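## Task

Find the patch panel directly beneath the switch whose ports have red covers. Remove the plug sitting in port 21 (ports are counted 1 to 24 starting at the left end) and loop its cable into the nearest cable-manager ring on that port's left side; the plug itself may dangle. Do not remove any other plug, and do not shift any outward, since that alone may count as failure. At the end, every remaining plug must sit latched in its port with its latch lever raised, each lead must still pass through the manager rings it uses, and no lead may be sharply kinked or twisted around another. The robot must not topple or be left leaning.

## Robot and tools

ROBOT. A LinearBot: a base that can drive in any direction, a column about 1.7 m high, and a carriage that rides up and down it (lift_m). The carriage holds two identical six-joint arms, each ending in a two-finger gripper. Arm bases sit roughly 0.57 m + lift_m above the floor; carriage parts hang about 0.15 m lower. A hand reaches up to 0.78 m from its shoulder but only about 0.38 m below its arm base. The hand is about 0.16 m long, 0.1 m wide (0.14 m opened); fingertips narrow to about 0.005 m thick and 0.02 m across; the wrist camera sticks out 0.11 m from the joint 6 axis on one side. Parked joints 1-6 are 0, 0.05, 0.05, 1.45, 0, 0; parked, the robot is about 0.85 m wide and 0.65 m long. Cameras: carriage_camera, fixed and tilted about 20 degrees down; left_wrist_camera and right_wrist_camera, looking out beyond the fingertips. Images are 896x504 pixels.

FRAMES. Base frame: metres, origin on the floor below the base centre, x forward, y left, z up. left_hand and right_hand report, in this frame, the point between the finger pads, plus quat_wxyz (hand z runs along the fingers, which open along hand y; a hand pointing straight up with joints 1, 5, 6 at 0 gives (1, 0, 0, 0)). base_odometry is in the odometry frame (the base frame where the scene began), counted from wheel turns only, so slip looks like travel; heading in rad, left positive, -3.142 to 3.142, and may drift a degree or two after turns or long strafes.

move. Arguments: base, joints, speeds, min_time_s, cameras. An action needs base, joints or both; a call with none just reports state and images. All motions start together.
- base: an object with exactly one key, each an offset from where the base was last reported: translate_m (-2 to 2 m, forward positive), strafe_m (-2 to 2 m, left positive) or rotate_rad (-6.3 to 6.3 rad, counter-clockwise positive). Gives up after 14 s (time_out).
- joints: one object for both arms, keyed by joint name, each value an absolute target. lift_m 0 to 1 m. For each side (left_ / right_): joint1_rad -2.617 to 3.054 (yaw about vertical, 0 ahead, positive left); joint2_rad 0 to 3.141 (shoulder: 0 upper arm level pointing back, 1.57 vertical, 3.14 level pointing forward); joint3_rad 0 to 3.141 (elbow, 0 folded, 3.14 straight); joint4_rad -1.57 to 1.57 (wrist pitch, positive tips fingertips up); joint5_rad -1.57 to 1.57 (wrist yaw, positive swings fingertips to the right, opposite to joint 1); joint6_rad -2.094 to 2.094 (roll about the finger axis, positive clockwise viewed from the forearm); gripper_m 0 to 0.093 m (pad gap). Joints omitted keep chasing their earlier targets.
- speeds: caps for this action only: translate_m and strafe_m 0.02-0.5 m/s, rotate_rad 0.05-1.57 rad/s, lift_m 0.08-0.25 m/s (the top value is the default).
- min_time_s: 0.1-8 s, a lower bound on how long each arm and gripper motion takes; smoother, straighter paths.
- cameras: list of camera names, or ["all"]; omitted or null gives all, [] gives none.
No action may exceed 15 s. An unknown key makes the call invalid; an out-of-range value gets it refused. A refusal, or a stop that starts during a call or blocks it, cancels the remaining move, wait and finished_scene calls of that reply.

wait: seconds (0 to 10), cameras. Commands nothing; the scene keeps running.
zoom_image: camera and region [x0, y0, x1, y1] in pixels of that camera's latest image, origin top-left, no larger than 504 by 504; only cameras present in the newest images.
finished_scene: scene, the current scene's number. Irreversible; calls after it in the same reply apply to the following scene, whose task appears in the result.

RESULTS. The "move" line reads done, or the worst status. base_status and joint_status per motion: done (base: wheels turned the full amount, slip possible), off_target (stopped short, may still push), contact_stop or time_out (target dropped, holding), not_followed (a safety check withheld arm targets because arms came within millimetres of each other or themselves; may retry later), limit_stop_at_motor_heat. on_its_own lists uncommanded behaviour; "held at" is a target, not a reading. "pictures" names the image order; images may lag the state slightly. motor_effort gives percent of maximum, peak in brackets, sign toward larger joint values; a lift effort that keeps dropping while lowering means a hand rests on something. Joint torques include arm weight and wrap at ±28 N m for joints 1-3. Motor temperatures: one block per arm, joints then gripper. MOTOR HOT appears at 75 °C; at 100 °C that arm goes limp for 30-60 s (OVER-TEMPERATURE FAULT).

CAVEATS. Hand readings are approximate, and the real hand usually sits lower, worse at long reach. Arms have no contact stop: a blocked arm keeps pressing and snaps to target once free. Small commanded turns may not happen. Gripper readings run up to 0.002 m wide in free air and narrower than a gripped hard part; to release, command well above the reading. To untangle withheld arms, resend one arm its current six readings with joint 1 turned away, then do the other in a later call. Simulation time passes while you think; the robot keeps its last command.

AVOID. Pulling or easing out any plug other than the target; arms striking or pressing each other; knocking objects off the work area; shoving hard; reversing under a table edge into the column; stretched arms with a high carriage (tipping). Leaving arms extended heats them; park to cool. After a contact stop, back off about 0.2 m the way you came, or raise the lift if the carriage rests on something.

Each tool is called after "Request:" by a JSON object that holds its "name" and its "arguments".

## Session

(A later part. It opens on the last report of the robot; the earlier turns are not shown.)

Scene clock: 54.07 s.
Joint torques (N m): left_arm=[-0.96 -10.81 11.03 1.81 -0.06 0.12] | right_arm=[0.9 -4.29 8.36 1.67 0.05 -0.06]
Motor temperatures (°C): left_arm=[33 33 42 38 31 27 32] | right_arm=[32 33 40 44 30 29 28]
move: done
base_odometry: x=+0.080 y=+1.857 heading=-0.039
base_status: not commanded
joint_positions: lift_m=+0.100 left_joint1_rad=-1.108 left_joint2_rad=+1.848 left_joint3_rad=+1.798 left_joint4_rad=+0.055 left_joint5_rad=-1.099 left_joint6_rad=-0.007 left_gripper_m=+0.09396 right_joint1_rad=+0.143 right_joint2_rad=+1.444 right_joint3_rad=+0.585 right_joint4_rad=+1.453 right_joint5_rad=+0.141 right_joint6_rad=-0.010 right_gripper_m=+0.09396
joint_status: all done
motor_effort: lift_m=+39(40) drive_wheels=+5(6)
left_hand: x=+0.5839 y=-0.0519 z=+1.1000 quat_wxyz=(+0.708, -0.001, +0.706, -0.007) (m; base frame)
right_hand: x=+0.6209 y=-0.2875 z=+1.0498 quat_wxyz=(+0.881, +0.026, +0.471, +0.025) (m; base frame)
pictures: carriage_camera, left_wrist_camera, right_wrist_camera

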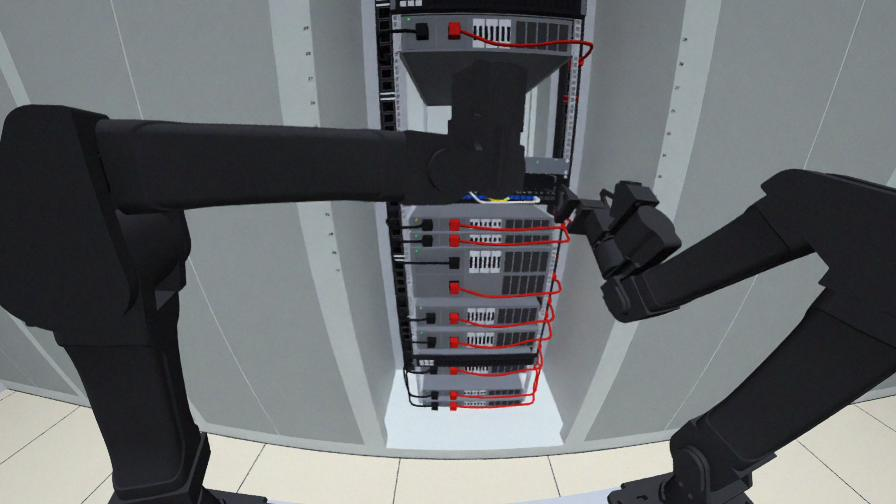

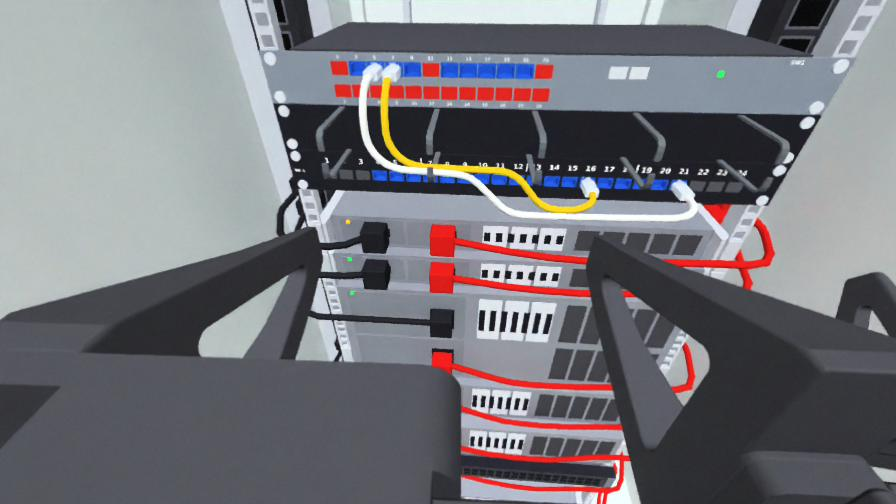

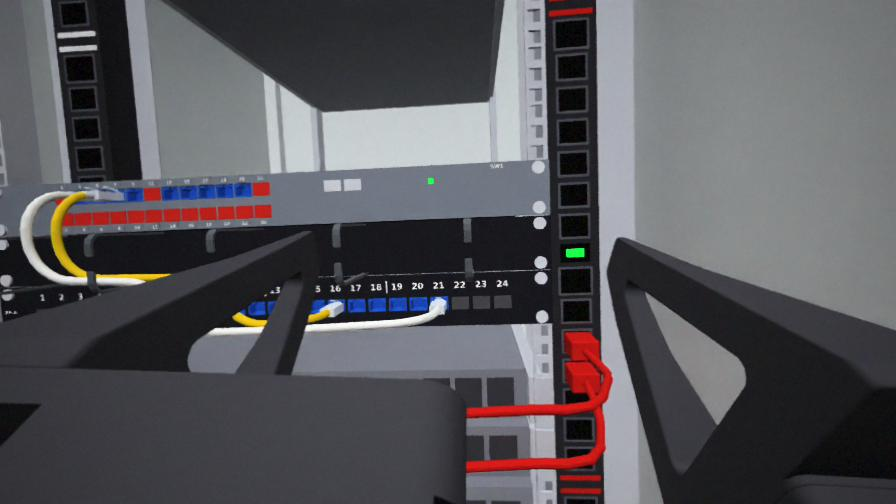

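Request:
{"name": "move", "arguments": {"joints": {"left_joint1_rad": 0.0, "left_joint2_rad": 0.05, "left_joint3_rad": 0.05, "left_joint4_rad": 1.45, "left_joint5_rad": 0.0, "left_joint6_rad": 0.0}, "min_time_s": 3.0, "cameras": ["carriage_camera", "right_wrist_camera"]}}

Request:
{"name": "zoom_image", "arguments": {"camera": "carriage_camera", "region": [390, 140, 490, 220]}}

Request:
{"name": "zoom_image", "arguments": {"camera": "carriage_camera", "region": [480, 140, 580, 220]}}

Scene clock: 67.13 s.
Joint torques (N m): left_arm=[0.01 3.4 4.37 -0.09 0.17 0.12] | right_arm=[0.9 -4.29 8.35 1.67 0.05 -0.05]
Motor temperatures (°C): left_arm=[33 36 43 39 31 27 32] | right_arm=[32 33 41 44 29 29 28]
move: done
base_odometry: x=+0.080 y=+1.857 heading=-0.039
base_status: not commanded
joint_positions: lift_m=+0.100 left_joint1_rad=-0.006 left_joint2_rad=+0.061 left_joint3_rad=+0.069 left_joint4_rad=+1.440 left_joint5_rad=-0.012 left_joint6_rad=-0.005 left_gripper_m=+0.09396 right_joint1_rad=+0.143 right_joint2_rad=+1.444 right_joint3_rad=+0.585 right_joint4_rad=+1.454 right_joint5_rad=+0.142 right_joint6_rad=-0.010 right_gripper_m=+0.09396
joint_status: all done
motor_effort: lift_m=+39(40) drive_wheels=+4(7)
left_hand: x=+0.2583 y=+0.3217 z=+1.1195 quat_wxyz=(+0.998, -0.006, +0.061, -0.005) (m; base frame)
right_hand: x=+0.6209 y=-0.2876 z=+1.0499 quat_wxyz=(+0.881, +0.027, +0.471, +0.025) (m; base frame)
pictures: carriage_camera, right_wrist_camera

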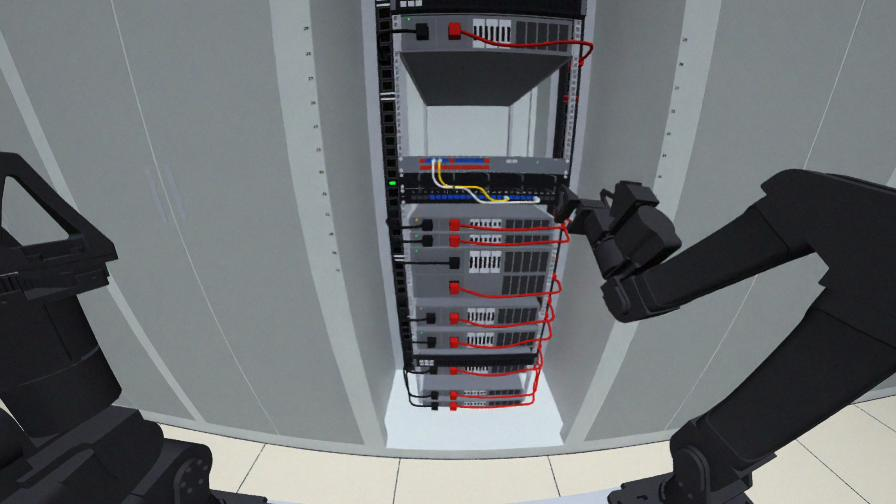

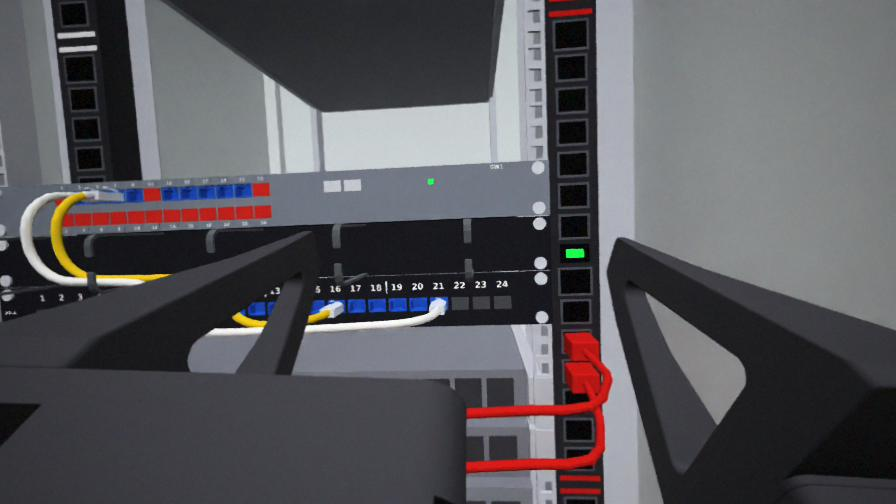

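Scaled by 5.040 from the camera's 896x504 image, which has a finer 1280x720 frame.

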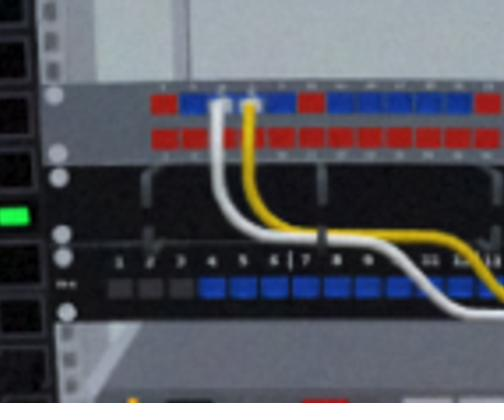

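Scaled by 5.040 from the camera's 896x504 image, which has a finer 1280x720 frame.

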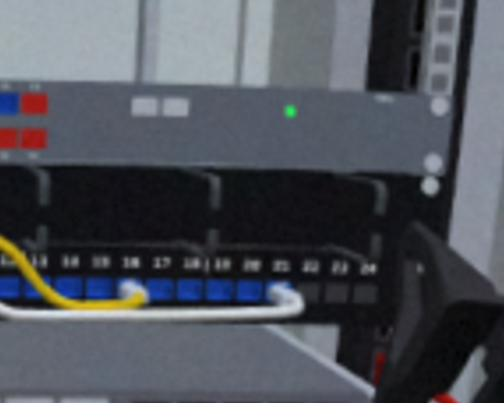

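Request:
{"name": "zoom_image", "arguments": {"camera": "carriage_camera", "region": [530, 160, 700, 330]}}

Request:
{"name": "zoom_image", "arguments": {"camera": "carriage_camera", "region": [0, 140, 220, 504]}}

Scaled by 2.965 from the camera's 896x504 image, which has a finer 1280x720 frame.

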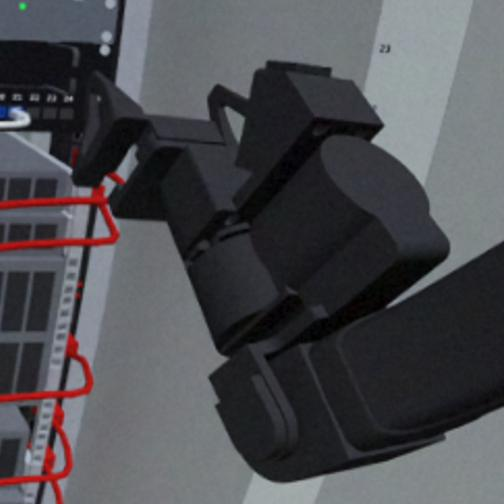

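Scaled by 1.385 from the camera's 896x504 image, which has a finer 1280x720 frame.

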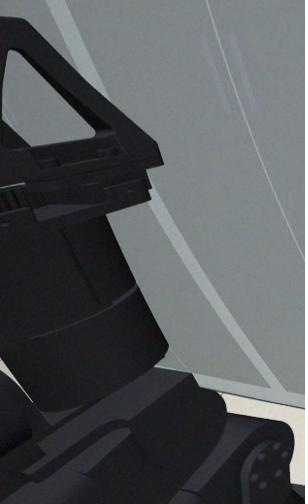

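Request:
{"name": "move", "arguments": {"base": {"rotate_rad": -0.045}, "speeds": {"rotate_rad": 0.2}, "cameras": []}}

Request:
{"name": "move", "arguments": {"base": {"strafe_m": -0.07}, "speeds": {"strafe_m": 0.1}, "cameras": []}}

Request:
{"name": "move", "arguments": {"base": {"translate_m": 0.05}, "speeds": {"translate_m": 0.1}, "cameras": ["carriage_camera", "right_wrist_camera"]}}

Scene clock: 87.53 s.
Joint torques (N m): left_arm=[0.08 3.44 4.45 -0.1 0.16 0.13] | right_arm=[0.65 -4.46 8.27 1.65 0.03 -0.05]
Motor temperatures (°C): left_arm=[32 34 42 37 31 27 31] | right_arm=[31 34 43 44 29 29 28]
move: done
base_odometry: x=+0.080 y=+1.857 heading=-0.084
base_status: done
joint_positions: lift_m=+0.100 left_joint1_rad=-0.006 left_joint2_rad=+0.061 left_joint3_rad=+0.069 left_joint4_rad=+1.446 left_joint5_rad=-0.009 left_joint6_rad=-0.005 left_gripper_m=+0.09396 right_joint1_rad=+0.145 right_joint2_rad=+1.446 right_joint3_rad=+0.587 right_joint4_rad=+1.455 right_joint5_rad=+0.145 right_joint6_rad=-0.010 right_gripper_m=+0.09396
joint_status: not commanded
motor_effort: lift_m=+39(40) drive_wheels=-5(8)
left_hand: x=+0.2569 y=+0.3212 z=+1.1196 quat_wxyz=(+0.998, -0.005, +0.059, -0.005) (m; base frame)
right_hand: x=+0.6211 y=-0.2872 z=+1.0499 quat_wxyz=(+0.881, +0.027, +0.471, +0.026) (m; base frame)
pictures: none
No camera images: "cameras" was empty.

Scene clock: 89.00 s.
Joint torques (N m): left_arm=[0.08 3.41 4.41 -0.11 0.12 0.11] | right_arm=[0.39 -4.46 8.24 1.65 0.01 -0.06]
Motor temperatures (°C): left_arm=[32 34 42 37 31 27 31] | right_arm=[31 34 43 44 29 29 28]
move: done
base_odometry: x=+0.075 y=+1.787 heading=-0.083
base_status: done
joint_positions: lift_m=+0.100 left_joint1_rad=-0.005 left_joint2_rad=+0.061 left_joint3_rad=+0.069 left_joint4_rad=+1.447 left_joint5_rad=-0.008 left_joint6_rad=-0.005 left_gripper_m=+0.09396 right_joint1_rad=+0.147 right_joint2_rad=+1.446 right_joint3_rad=+0.587 right_joint4_rad=+1.455 right_joint5_rad=+0.146 right_joint6_rad=-0.010 right_gripper_m=+0.09396
joint_status: not commanded
motor_effort: lift_m=+39(40) drive_wheels=-4(10)
left_hand: x=+0.2567 y=+0.3211 z=+1.1197 quat_wxyz=(+0.998, -0.004, +0.058, -0.005) (m; base frame)
right_hand: x=+0.6210 y=-0.2865 z=+1.0501 quat_wxyz=(+0.881, +0.027, +0.471, +0.026) (m; base frame)
pictures: none
No camera images: "cameras" was empty.

Scene clock: 90.17 s.
Joint torques (N m): left_arm=[-0.08 3.37 4.34 -0.14 0.15 0.15] | right_arm=[0.43 -4.52 8.25 1.62 0.01 -0.05]
Motor temperatures (°C): left_arm=[32 34 42 37 31 27 31] | right_arm=[31 34 43 44 29 29 28]
move: done
base_odometry: x=+0.124 y=+1.783 heading=-0.084
base_status: done
joint_positions: lift_m=+0.100 left_joint1_rad=-0.005 left_joint2_rad=+0.061 left_joint3_rad=+0.069 left_joint4_rad=+1.449 left_joint5_rad=-0.008 left_joint6_rad=-0.005 left_gripper_m=+0.09396 right_joint1_rad=+0.147 right_joint2_rad=+1.446 right_joint3_rad=+0.587 right_joint4_rad=+1.458 right_joint5_rad=+0.146 right_joint6_rad=-0.010 right_gripper_m=+0.09396
joint_status: not commanded
motor_effort: lift_m=+40(40) drive_wheels=-5(14)
left_hand: x=+0.2563 y=+0.3211 z=+1.1197 quat_wxyz=(+0.998, -0.004, +0.057, -0.005) (m; base frame)
right_hand: x=+0.6207 y=-0.2865 z=+1.0506 quat_wxyz=(+0.882, +0.027, +0.470, +0.027) (m; base frame)
pictures: carriage_camera, right_wrist_camera

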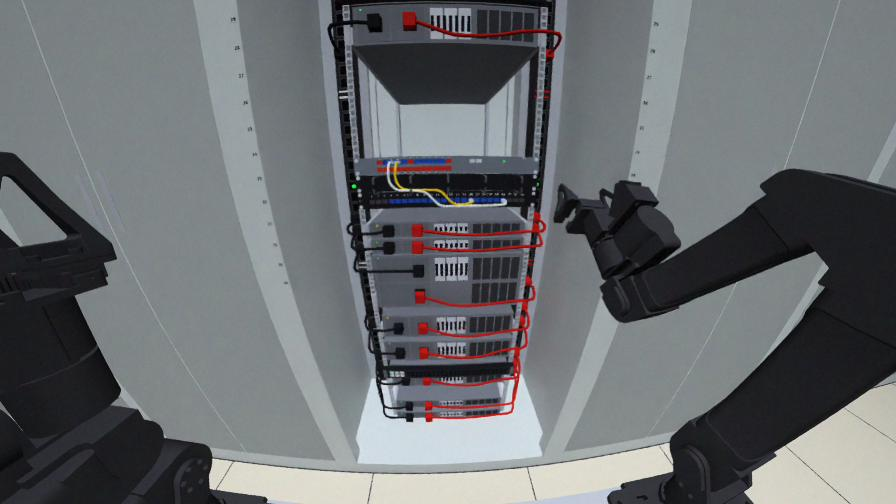

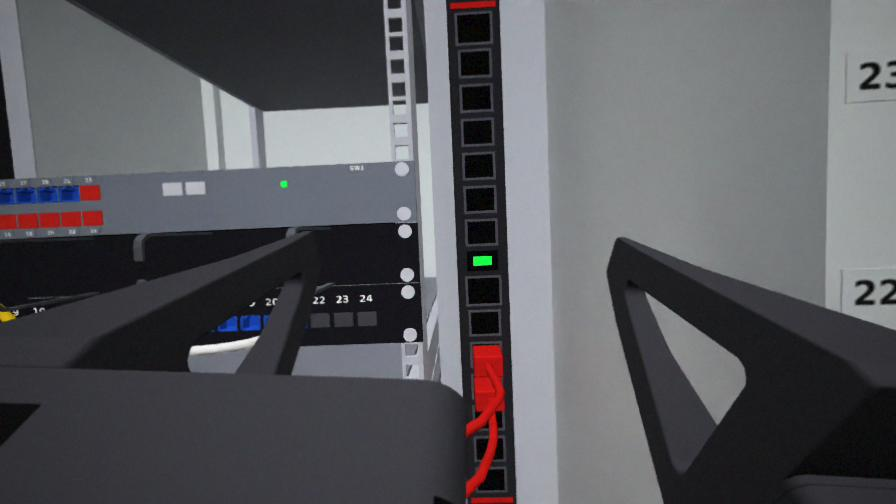

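Request:
{"name": "zoom_image", "arguments": {"camera": "carriage_camera", "region": [345, 140, 445, 220]}}

Request:
{"name": "zoom_image", "arguments": {"camera": "carriage_camera", "region": [450, 140, 550, 220]}}

Request:
{"name": "zoom_image", "arguments": {"camera": "carriage_camera", "region": [340, 400, 560, 504]}}

Scaled by 5.040 from the camera's 896x504 image, which has a finer 1280x720 frame.

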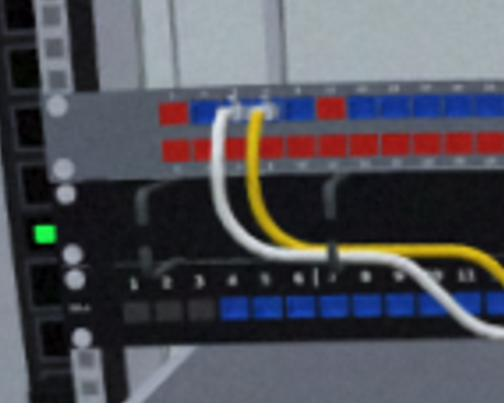

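Scaled by 5.040 from the camera's 896x504 image, which has a finer 1280x720 frame.

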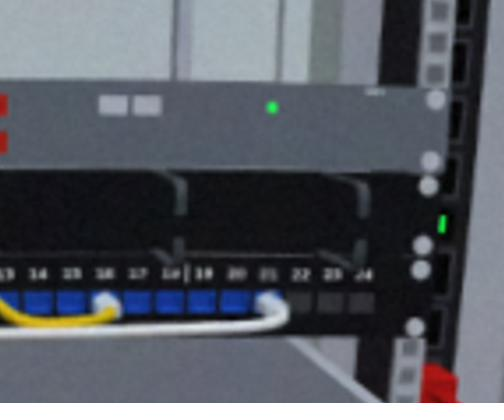

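Scaled by 2.291 from the camera's 896x504 image, which has a finer 1280x720 frame.

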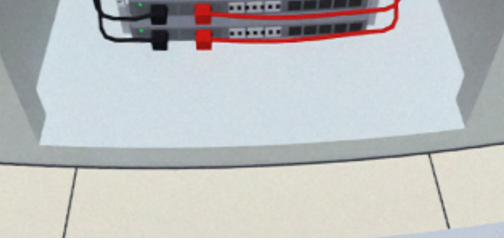

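Request:
{"name": "move", "arguments": {"joints": {"right_joint1_rad": 0.536, "right_joint2_rad": 1.455, "right_joint3_rad": 0.95, "right_joint4_rad": 0.505, "right_joint5_rad": 0.536, "right_joint6_rad": -1.57}, "min_time_s": 2.5, "cameras": ["carriage_camera", "right_wrist_camera"]}}

Scene clock: 98.10 s.
Joint torques (N m): left_arm=[-0.09 3.48 4.36 -0.15 0.14 0.1] | right_arm=[0.84 -5.93 10.09 1.97 0.11 -0.19]
Motor temperatures (°C): left_arm=[32 33 42 36 31 27 31] | right_arm=[31 33 44 43 29 29 28]
move: done
base_odometry: x=+0.124 y=+1.783 heading=-0.084
base_status: not commanded
joint_positions: lift_m=+0.100 left_joint1_rad=-0.005 left_joint2_rad=+0.061 left_joint3_rad=+0.069 left_joint4_rad=+1.449 left_joint5_rad=-0.008 left_joint6_rad=-0.005 left_gripper_m=+0.09396 right_joint1_rad=+0.529 right_joint2_rad=+1.446 right_joint3_rad=+0.925 right_joint4_rad=+0.524 right_joint5_rad=+0.525 right_joint6_rad=-1.556 right_gripper_m=+0.09397
joint_status: all done
motor_effort: lift_m=+40(40) drive_wheels=-6(6)
left_hand: x=+0.2563 y=+0.3211 z=+1.1197 quat_wxyz=(+0.998, -0.004, +0.057, -0.005) (m; base frame)
right_hand: x=+0.6609 y=-0.1658 z=+0.9902 quat_wxyz=(+0.506, -0.496, +0.502, -0.496) (m; base frame)
pictures: carriage_camera, right_wrist_camera

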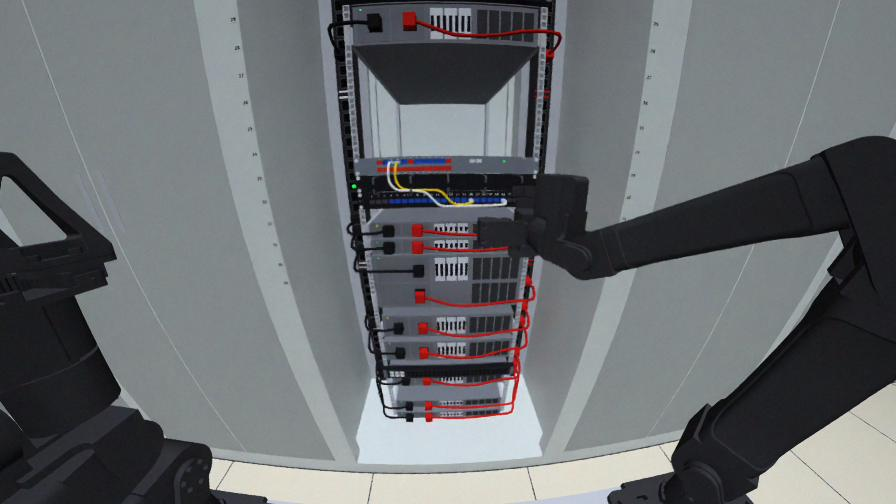

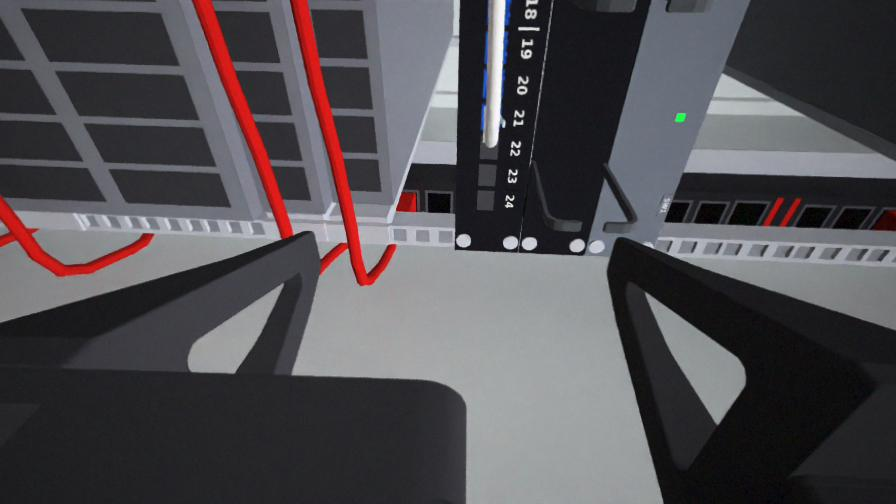

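Request:
{"name": "zoom_image", "arguments": {"camera": "right_wrist_camera", "region": [440, 0, 680, 250]}}

Scaled by 2.016 from the camera's 896x504 image, which has a finer 1280x720 frame.

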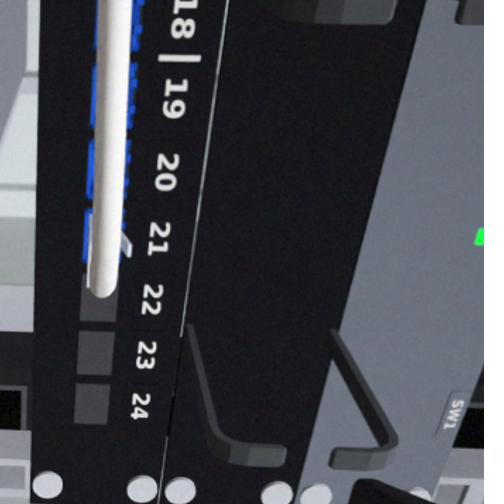

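Request:
{"name": "move", "arguments": {"joints": {"right_joint1_rad": 0.482, "right_joint2_rad": 1.574, "right_joint3_rad": 1.134, "right_joint4_rad": 0.437, "right_joint5_rad": 0.502, "right_joint6_rad": -1.583, "right_gripper_m": 0.06}, "min_time_s": 2.0, "cameras": ["right_wrist_camera"]}}

Request:
{"name": "zoom_image", "arguments": {"camera": "right_wrist_camera", "region": [380, 0, 620, 250]}}

Scene clock: 108.20 s.
Joint torques (N m): left_arm=[-0.13 3.58 4.41 -0.14 0.17 0.11] | right_arm=[-0.47 -6.6 10.19 1.98 -0.08 -0.21]
Motor temperatures (°C): left_arm=[32 33 42 36 31 27 31] | right_arm=[31 34 45 43 29 29 28]
move: done
base_odometry: x=+0.124 y=+1.783 heading=-0.084
base_status: not commanded
joint_positions: lift_m=+0.100 left_joint1_rad=-0.005 left_joint2_rad=+0.061 left_joint3_rad=+0.069 left_joint4_rad=+1.449 left_joint5_rad=-0.008 left_joint6_rad=-0.005 left_gripper_m=+0.09396 right_joint1_rad=+0.489 right_joint2_rad=+1.560 right_joint3_rad=+1.109 right_joint4_rad=+0.456 right_joint5_rad=+0.512 right_joint6_rad=-1.570 right_gripper_m=+0.06007
joint_status: all done
motor_effort: lift_m=+39(40) drive_wheels=-4(6)
left_hand: x=+0.2563 y=+0.3211 z=+1.1197 quat_wxyz=(+0.998, -0.004, +0.057, -0.005) (m; base frame)
right_hand: x=+0.6970 y=-0.1650 z=+1.0099 quat_wxyz=(+0.496, -0.492, +0.505, -0.506) (m; base frame)
pictures: right_wrist_camera

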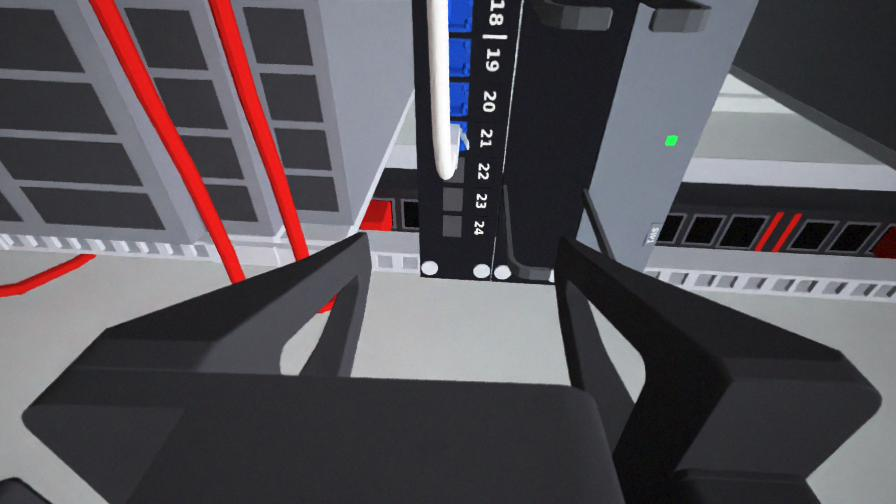

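Scaled by 2.016 from the camera's 896x504 image, which has a finer 1280x720 frame.

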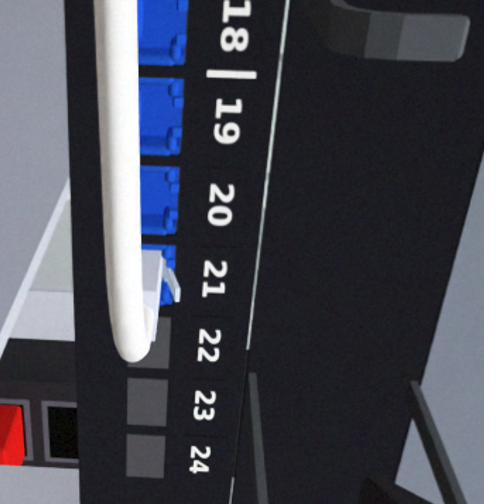

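Request:
{"name": "move", "arguments": {"joints": {"right_joint1_rad": 0.432, "right_joint2_rad": 1.706, "right_joint3_rad": 1.279, "right_joint4_rad": 0.42, "right_joint5_rad": 0.449, "right_joint6_rad": -1.583, "right_gripper_m": 0.06}, "min_time_s": 2.5, "cameras": ["right_wrist_camera", "carriage_camera"]}}

Request:
{"name": "zoom_image", "arguments": {"camera": "right_wrist_camera", "region": [360, 40, 600, 290]}}

Scene clock: 112.93 s.
Joint torques (N m): left_arm=[-0.09 3.44 4.27 -0.16 0.17 0.14] | right_arm=[-0.47 -7.75 10.26 2 -0.07 -0.2]
Motor temperatures (°C): left_arm=[32 33 41 36 31 27 31] | right_arm=[31 34 45 43 29 29 28]
move: done
base_odometry: x=+0.124 y=+1.783 heading=-0.084
base_status: not commanded
joint_positions: lift_m=+0.100 left_joint1_rad=-0.005 left_joint2_rad=+0.061 left_joint3_rad=+0.069 left_joint4_rad=+1.449 left_joint5_rad=-0.008 left_joint6_rad=-0.005 left_gripper_m=+0.09396 right_joint1_rad=+0.439 right_joint2_rad=+1.690 right_joint3_rad=+1.253 right_joint4_rad=+0.439 right_joint5_rad=+0.459 right_joint6_rad=-1.571 right_gripper_m=+0.06007
joint_status: all done
motor_effort: lift_m=+40(40) drive_wheels=-4(6)
left_hand: x=+0.2563 y=+0.3211 z=+1.1197 quat_wxyz=(+0.998, -0.004, +0.057, -0.005) (m; base frame)
right_hand: x=+0.7363 y=-0.1648 z=+1.0109 quat_wxyz=(+0.496, -0.494, +0.505, -0.505) (m; base frame)
pictures: carriage_camera, right_wrist_camera

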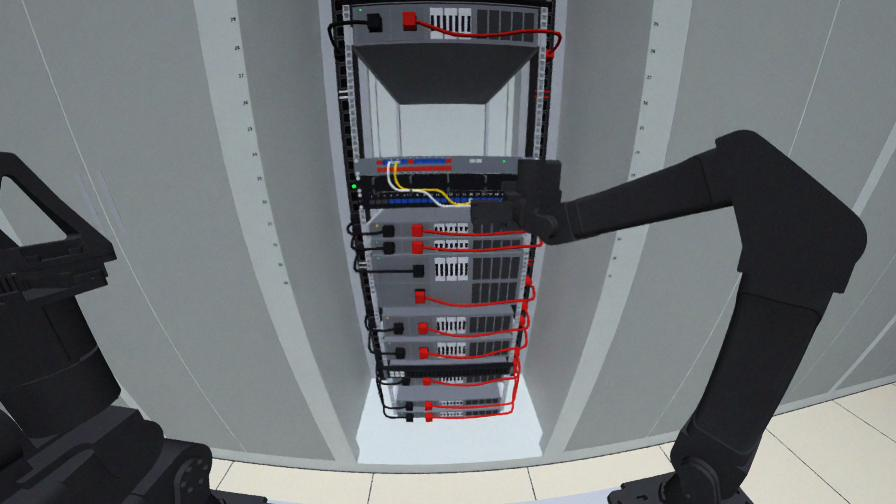

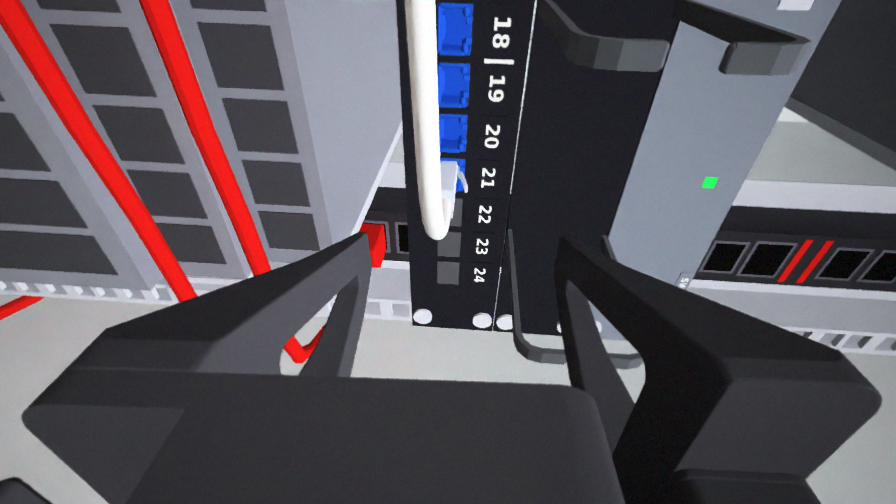

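Scaled by 2.016 from the camera's 896x504 image, which has a finer 1280x720 frame.

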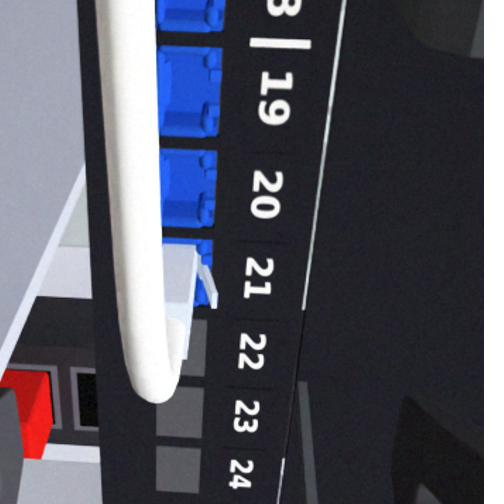

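Request:
{"name": "zoom_image", "arguments": {"camera": "right_wrist_camera", "region": [540, 210, 700, 390]}}

Request:
{"name": "zoom_image", "arguments": {"camera": "right_wrist_camera", "region": [280, 210, 440, 390]}}

Scaled by 2.800 from the camera's 896x504 image, which has a finer 1280x720 frame.

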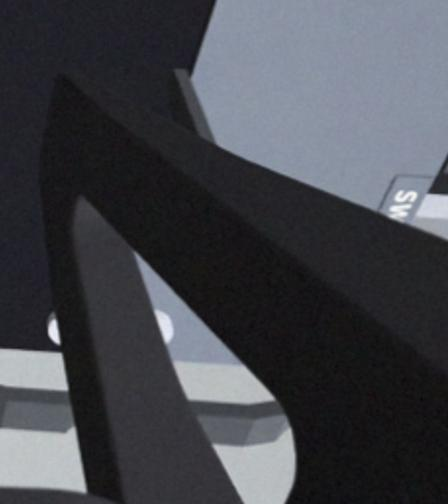

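Scaled by 2.800 from the camera's 896x504 image, which has a finer 1280x720 frame.

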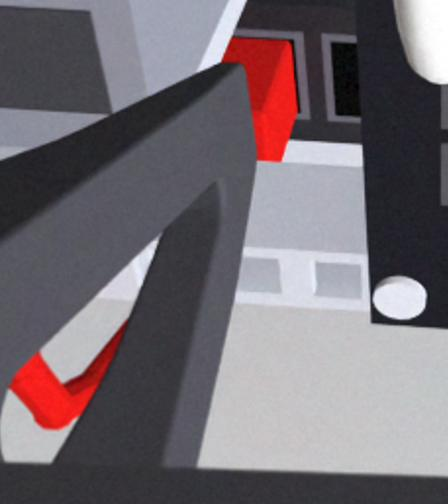

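Request:
{"name": "move", "arguments": {"joints": {"right_joint1_rad": 0.412, "right_joint2_rad": 1.818, "right_joint3_rad": 1.393, "right_joint4_rad": 0.417, "right_joint5_rad": 0.429, "right_joint6_rad": -1.583, "right_gripper_m": 0.045}, "min_time_s": 2.5, "cameras": ["right_wrist_camera"]}}

Request:
{"name": "zoom_image", "arguments": {"camera": "right_wrist_camera", "region": [360, 80, 600, 330]}}

Scene clock: 119.10 s.
Joint torques (N m): left_arm=[-0.03 3.52 4.33 -0.15 0.11 0.09] | right_arm=[-0.46 -8.69 10.25 2 -0.08 -0.21]
Motor temperatures (°C): left_arm=[32 32 41 35 31 27 31] | right_arm=[31 35 46 43 29 29 28]
move: done
base_odometry: x=+0.124 y=+1.783 heading=-0.084
base_status: not commanded
joint_positions: lift_m=+0.100 left_joint1_rad=-0.005 left_joint2_rad=+0.061 left_joint3_rad=+0.069 left_joint4_rad=+1.449 left_joint5_rad=-0.008 left_joint6_rad=-0.005 left_gripper_m=+0.09396 right_joint1_rad=+0.419 right_joint2_rad=+1.801 right_joint3_rad=+1.368 right_joint4_rad=+0.435 right_joint5_rad=+0.439 right_joint6_rad=-1.571 right_gripper_m=+0.04509
joint_status: all done
motor_effort: lift_m=+39(40) drive_wheels=-6(6)
left_hand: x=+0.2563 y=+0.3211 z=+1.1197 quat_wxyz=(+0.998, -0.004, +0.057, -0.005) (m; base frame)
right_hand: x=+0.7659 y=-0.1598 z=+1.0068 quat_wxyz=(+0.496, -0.494, +0.505, -0.505) (m; base frame)
pictures: right_wrist_camera

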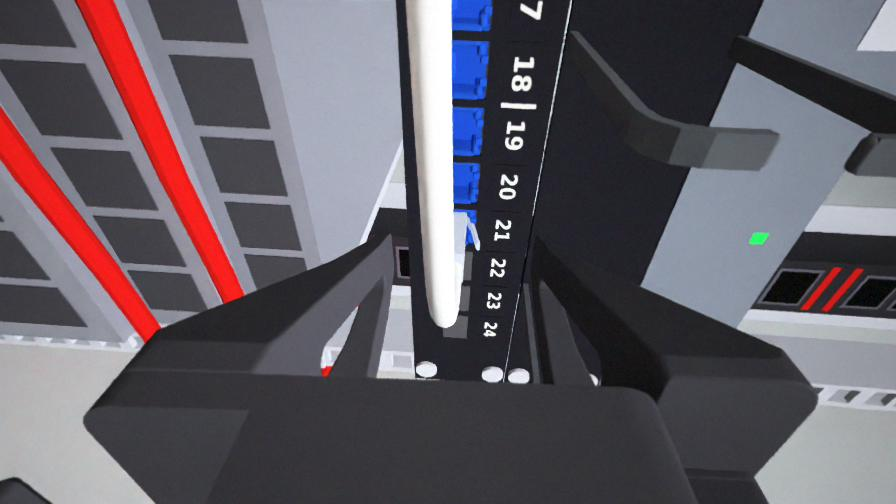

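Scaled by 2.016 from the camera's 896x504 image, which has a finer 1280x720 frame.

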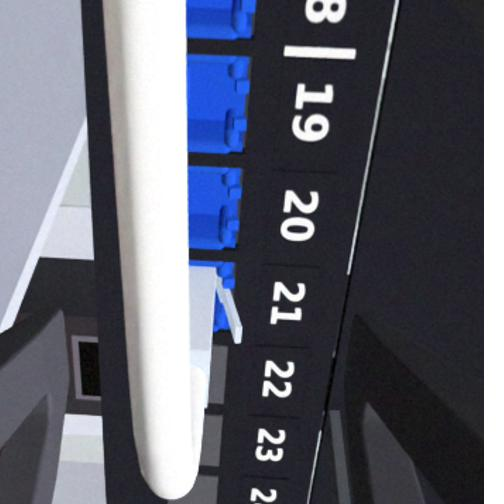

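Request:
{"name": "move", "arguments": {"joints": {"right_joint1_rad": 0.401, "right_joint2_rad": 1.843, "right_joint3_rad": 1.425, "right_joint4_rad": 0.408, "right_joint5_rad": 0.418, "right_joint6_rad": -1.583, "right_gripper_m": 0.035}, "min_time_s": 2.0, "cameras": ["right_wrist_camera"]}}

Request:
{"name": "zoom_image", "arguments": {"camera": "right_wrist_camera", "region": [360, 140, 600, 390]}}

Scene clock: 123.53 s.
Joint torques (N m): left_arm=[-0.13 3.52 4.34 -0.13 0.15 0.11] | right_arm=[-0.59 -8.92 10.26 2 -0.06 -0.2]
Motor temperatures (°C): left_arm=[32 32 41 35 30 27 31] | right_arm=[31 35 47 43 29 29 28]
move: done
base_odometry: x=+0.124 y=+1.783 heading=-0.084
base_status: not commanded
joint_positions: lift_m=+0.100 left_joint1_rad=-0.005 left_joint2_rad=+0.061 left_joint3_rad=+0.069 left_joint4_rad=+1.449 left_joint5_rad=-0.008 left_joint6_rad=-0.005 left_gripper_m=+0.09396 right_joint1_rad=+0.409 right_joint2_rad=+1.825 right_joint3_rad=+1.399 right_joint4_rad=+0.427 right_joint5_rad=+0.427 right_joint6_rad=-1.571 right_gripper_m=+0.03508
joint_status: all done
motor_effort: lift_m=+39(40) drive_wheels=-3(6)
left_hand: x=+0.2563 y=+0.3211 z=+1.1197 quat_wxyz=(+0.998, -0.004, +0.057, -0.005) (m; base frame)
right_hand: x=+0.7736 y=-0.1604 z=+1.0066 quat_wxyz=(+0.496, -0.495, +0.504, -0.505) (m; base frame)
pictures: right_wrist_camera

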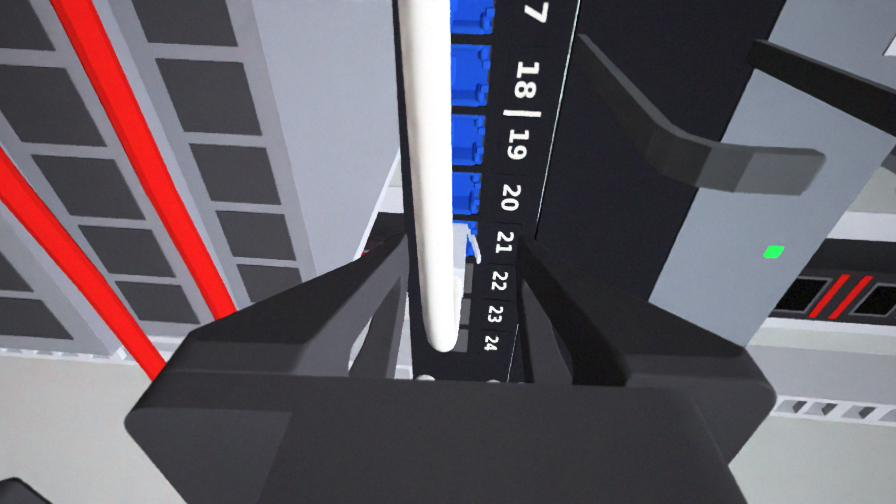

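Scaled by 2.016 from the camera's 896x504 image, which has a finer 1280x720 frame.

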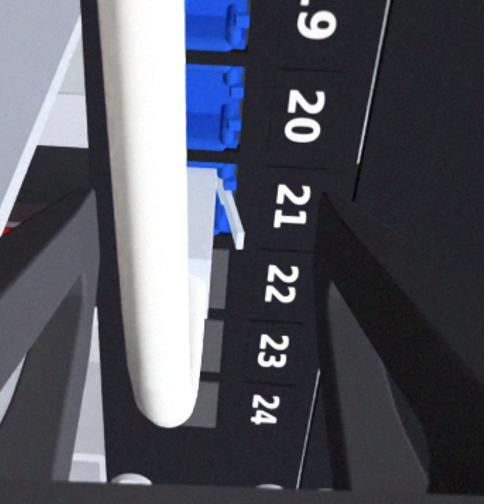

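Request:
{"name": "move", "arguments": {"joints": {"right_joint1_rad": 0.397, "right_joint2_rad": 1.854, "right_joint3_rad": 1.437, "right_joint4_rad": 0.406, "right_joint5_rad": 0.413, "right_joint6_rad": -1.583, "right_gripper_m": 0.03}, "min_time_s": 1.5, "cameras": ["right_wrist_camera"]}}

Request:
{"name": "zoom_image", "arguments": {"camera": "right_wrist_camera", "region": [370, 170, 570, 380]}}

Scene clock: 126.40 s.
Joint torques (N m): left_arm=[0.01 3.55 4.45 -0.15 0.14 0.11] | right_arm=[-0.76 -8.96 10.24 2 -0.04 -0.2]
Motor temperatures (°C): left_arm=[32 32 41 35 30 27 31] | right_arm=[31 36 47 43 29 29 28]
move: done
base_odometry: x=+0.124 y=+1.783 heading=-0.084
base_status: not commanded
joint_positions: lift_m=+0.100 left_joint1_rad=-0.005 left_joint2_rad=+0.061 left_joint3_rad=+0.069 left_joint4_rad=+1.449 left_joint5_rad=-0.008 left_joint6_rad=-0.005 left_gripper_m=+0.09396 right_joint1_rad=+0.407 right_joint2_rad=+1.836 right_joint3_rad=+1.412 right_joint4_rad=+0.425 right_joint5_rad=+0.419 right_joint6_rad=-1.572 right_gripper_m=+0.03008
joint_status: all done
motor_effort: lift_m=+39(40) drive_wheels=-5(6)
left_hand: x=+0.2563 y=+0.3211 z=+1.1197 quat_wxyz=(+0.998, -0.004, +0.057, -0.005) (m; base frame)
right_hand: x=+0.7764 y=-0.1590 z=+1.0064 quat_wxyz=(+0.497, -0.497, +0.503, -0.503) (m; base frame)
pictures: right_wrist_camera

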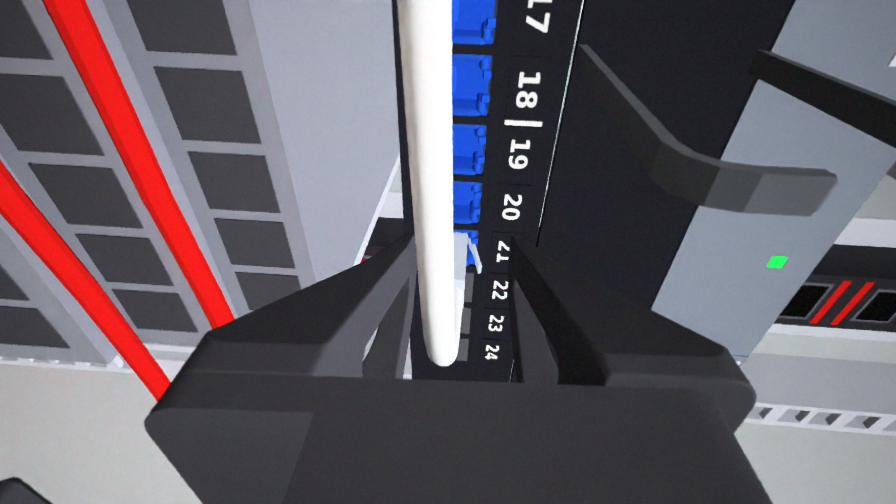

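Scaled by 2.400 from the camera's 896x504 image, which has a finer 1280x720 frame.

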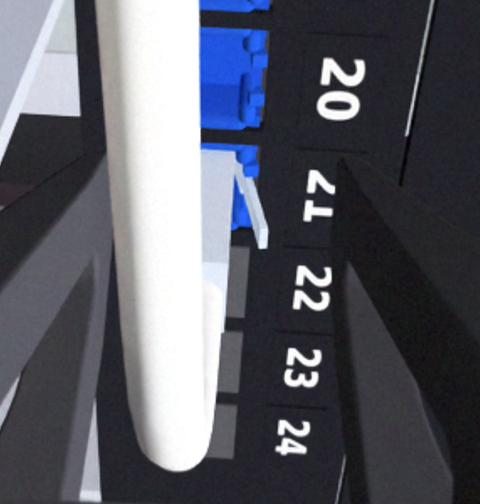

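Request:
{"name": "move", "arguments": {"joints": {"right_joint1_rad": 0.393, "right_joint2_rad": 1.858, "right_joint3_rad": 1.437, "right_joint4_rad": 0.41, "right_joint5_rad": 0.432, "right_joint6_rad": -1.583, "right_gripper_m": 0.022}, "min_time_s": 1.5, "cameras": ["right_wrist_camera"]}}

Request:
{"name": "zoom_image", "arguments": {"camera": "right_wrist_camera", "region": [370, 170, 570, 380]}}

Scene clock: 128.70 s.
Joint torques (N m): left_arm=[-0.08 3.4 4.37 -0.14 0.18 0.07] | right_arm=[-1.1 -9.05 10.11 2.05 0.15 -0.17]
Motor temperatures (°C): left_arm=[32 32 41 35 30 27 31] | right_arm=[31 36 47 44 29 29 28]
move: done
base_odometry: x=+0.124 y=+1.783 heading=-0.084
base_status: not commanded
joint_positions: lift_m=+0.100 left_joint1_rad=-0.005 left_joint2_rad=+0.061 left_joint3_rad=+0.069 left_joint4_rad=+1.449 left_joint5_rad=-0.008 left_joint6_rad=-0.005 left_gripper_m=+0.09396 right_joint1_rad=+0.407 right_joint2_rad=+1.840 right_joint3_rad=+1.413 right_joint4_rad=+0.425 right_joint5_rad=+0.419 right_joint6_rad=-1.573 right_gripper_m=+0.02208
joint_status: all done
motor_effort: lift_m=+39(40) drive_wheels=-4(6)
left_hand: x=+0.2563 y=+0.3211 z=+1.1197 quat_wxyz=(+0.998, -0.004, +0.057, -0.005) (m; base frame)
right_hand: x=+0.7775 y=-0.1590 z=+1.0045 quat_wxyz=(+0.495, -0.498, +0.503, -0.504) (m; base frame)
pictures: right_wrist_camera

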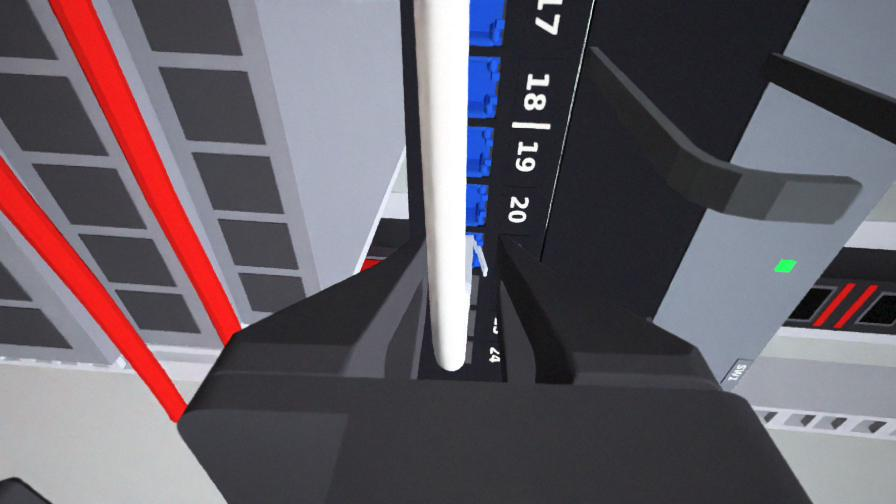

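Scaled by 2.400 from the camera's 896x504 image, which has a finer 1280x720 frame.

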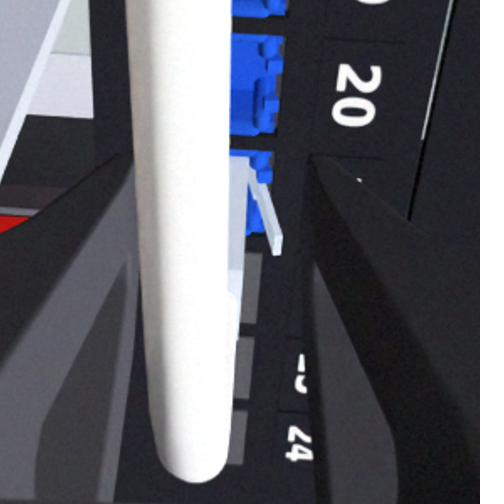

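Request:
{"name": "move", "arguments": {"joints": {"right_joint1_rad": 0.388, "right_joint2_rad": 1.857, "right_joint3_rad": 1.437, "right_joint4_rad": 0.41, "right_joint5_rad": 0.432, "right_joint6_rad": -1.583, "right_gripper_m": 0.022}, "min_time_s": 1.0, "cameras": ["right_wrist_camera"]}}

Request:
{"name": "zoom_image", "arguments": {"camera": "right_wrist_camera", "region": [370, 170, 570, 380]}}

Scene clock: 130.83 s.
Joint torques (N m): left_arm=[-0.13 3.43 4.34 -0.18 0.15 0.16] | right_arm=[-1.57 -9.14 10.13 2.05 0.15 -0.17]
Motor temperatures (°C): left_arm=[32 32 41 35 30 27 31] | right_arm=[31 36 47 44 29 29 28]
move: done
base_odometry: x=+0.124 y=+1.783 heading=-0.084
base_status: not commanded
joint_positions: lift_m=+0.100 left_joint1_rad=-0.005 left_joint2_rad=+0.061 left_joint3_rad=+0.069 left_joint4_rad=+1.449 left_joint5_rad=-0.008 left_joint6_rad=-0.005 left_gripper_m=+0.09396 right_joint1_rad=+0.406 right_joint2_rad=+1.840 right_joint3_rad=+1.413 right_joint4_rad=+0.425 right_joint5_rad=+0.419 right_joint6_rad=-1.573 right_gripper_m=+0.02208
joint_status: all done
motor_effort: lift_m=+39(40) drive_wheels=-5(6)
left_hand: x=+0.2563 y=+0.3211 z=+1.1197 quat_wxyz=(+0.998, -0.004, +0.057, -0.005) (m; base frame)
right_hand: x=+0.7775 y=-0.1592 z=+1.0045 quat_wxyz=(+0.495, -0.498, +0.503, -0.504) (m; base frame)
pictures: right_wrist_camera

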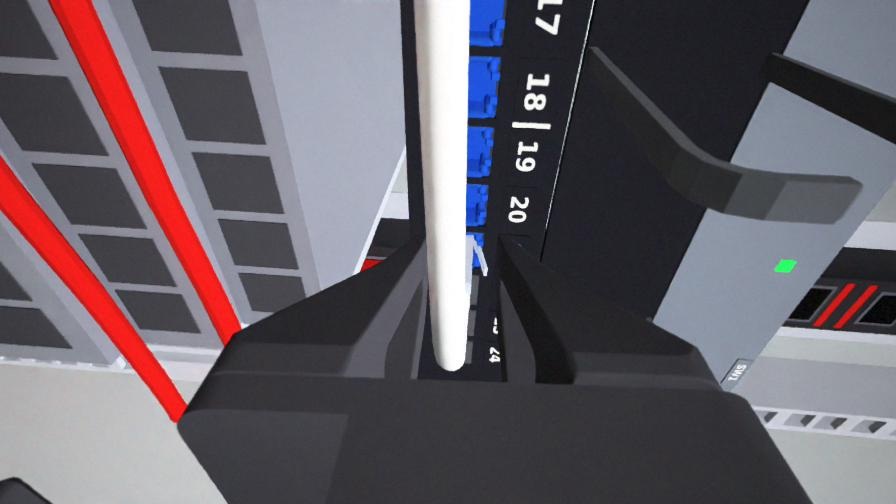

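Scaled by 2.400 from the camera's 896x504 image, which has a finer 1280x720 frame.

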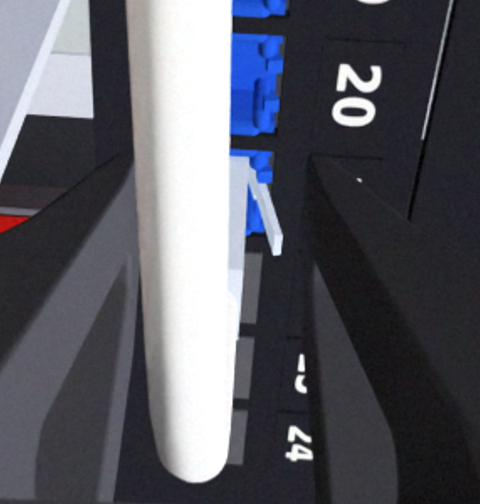

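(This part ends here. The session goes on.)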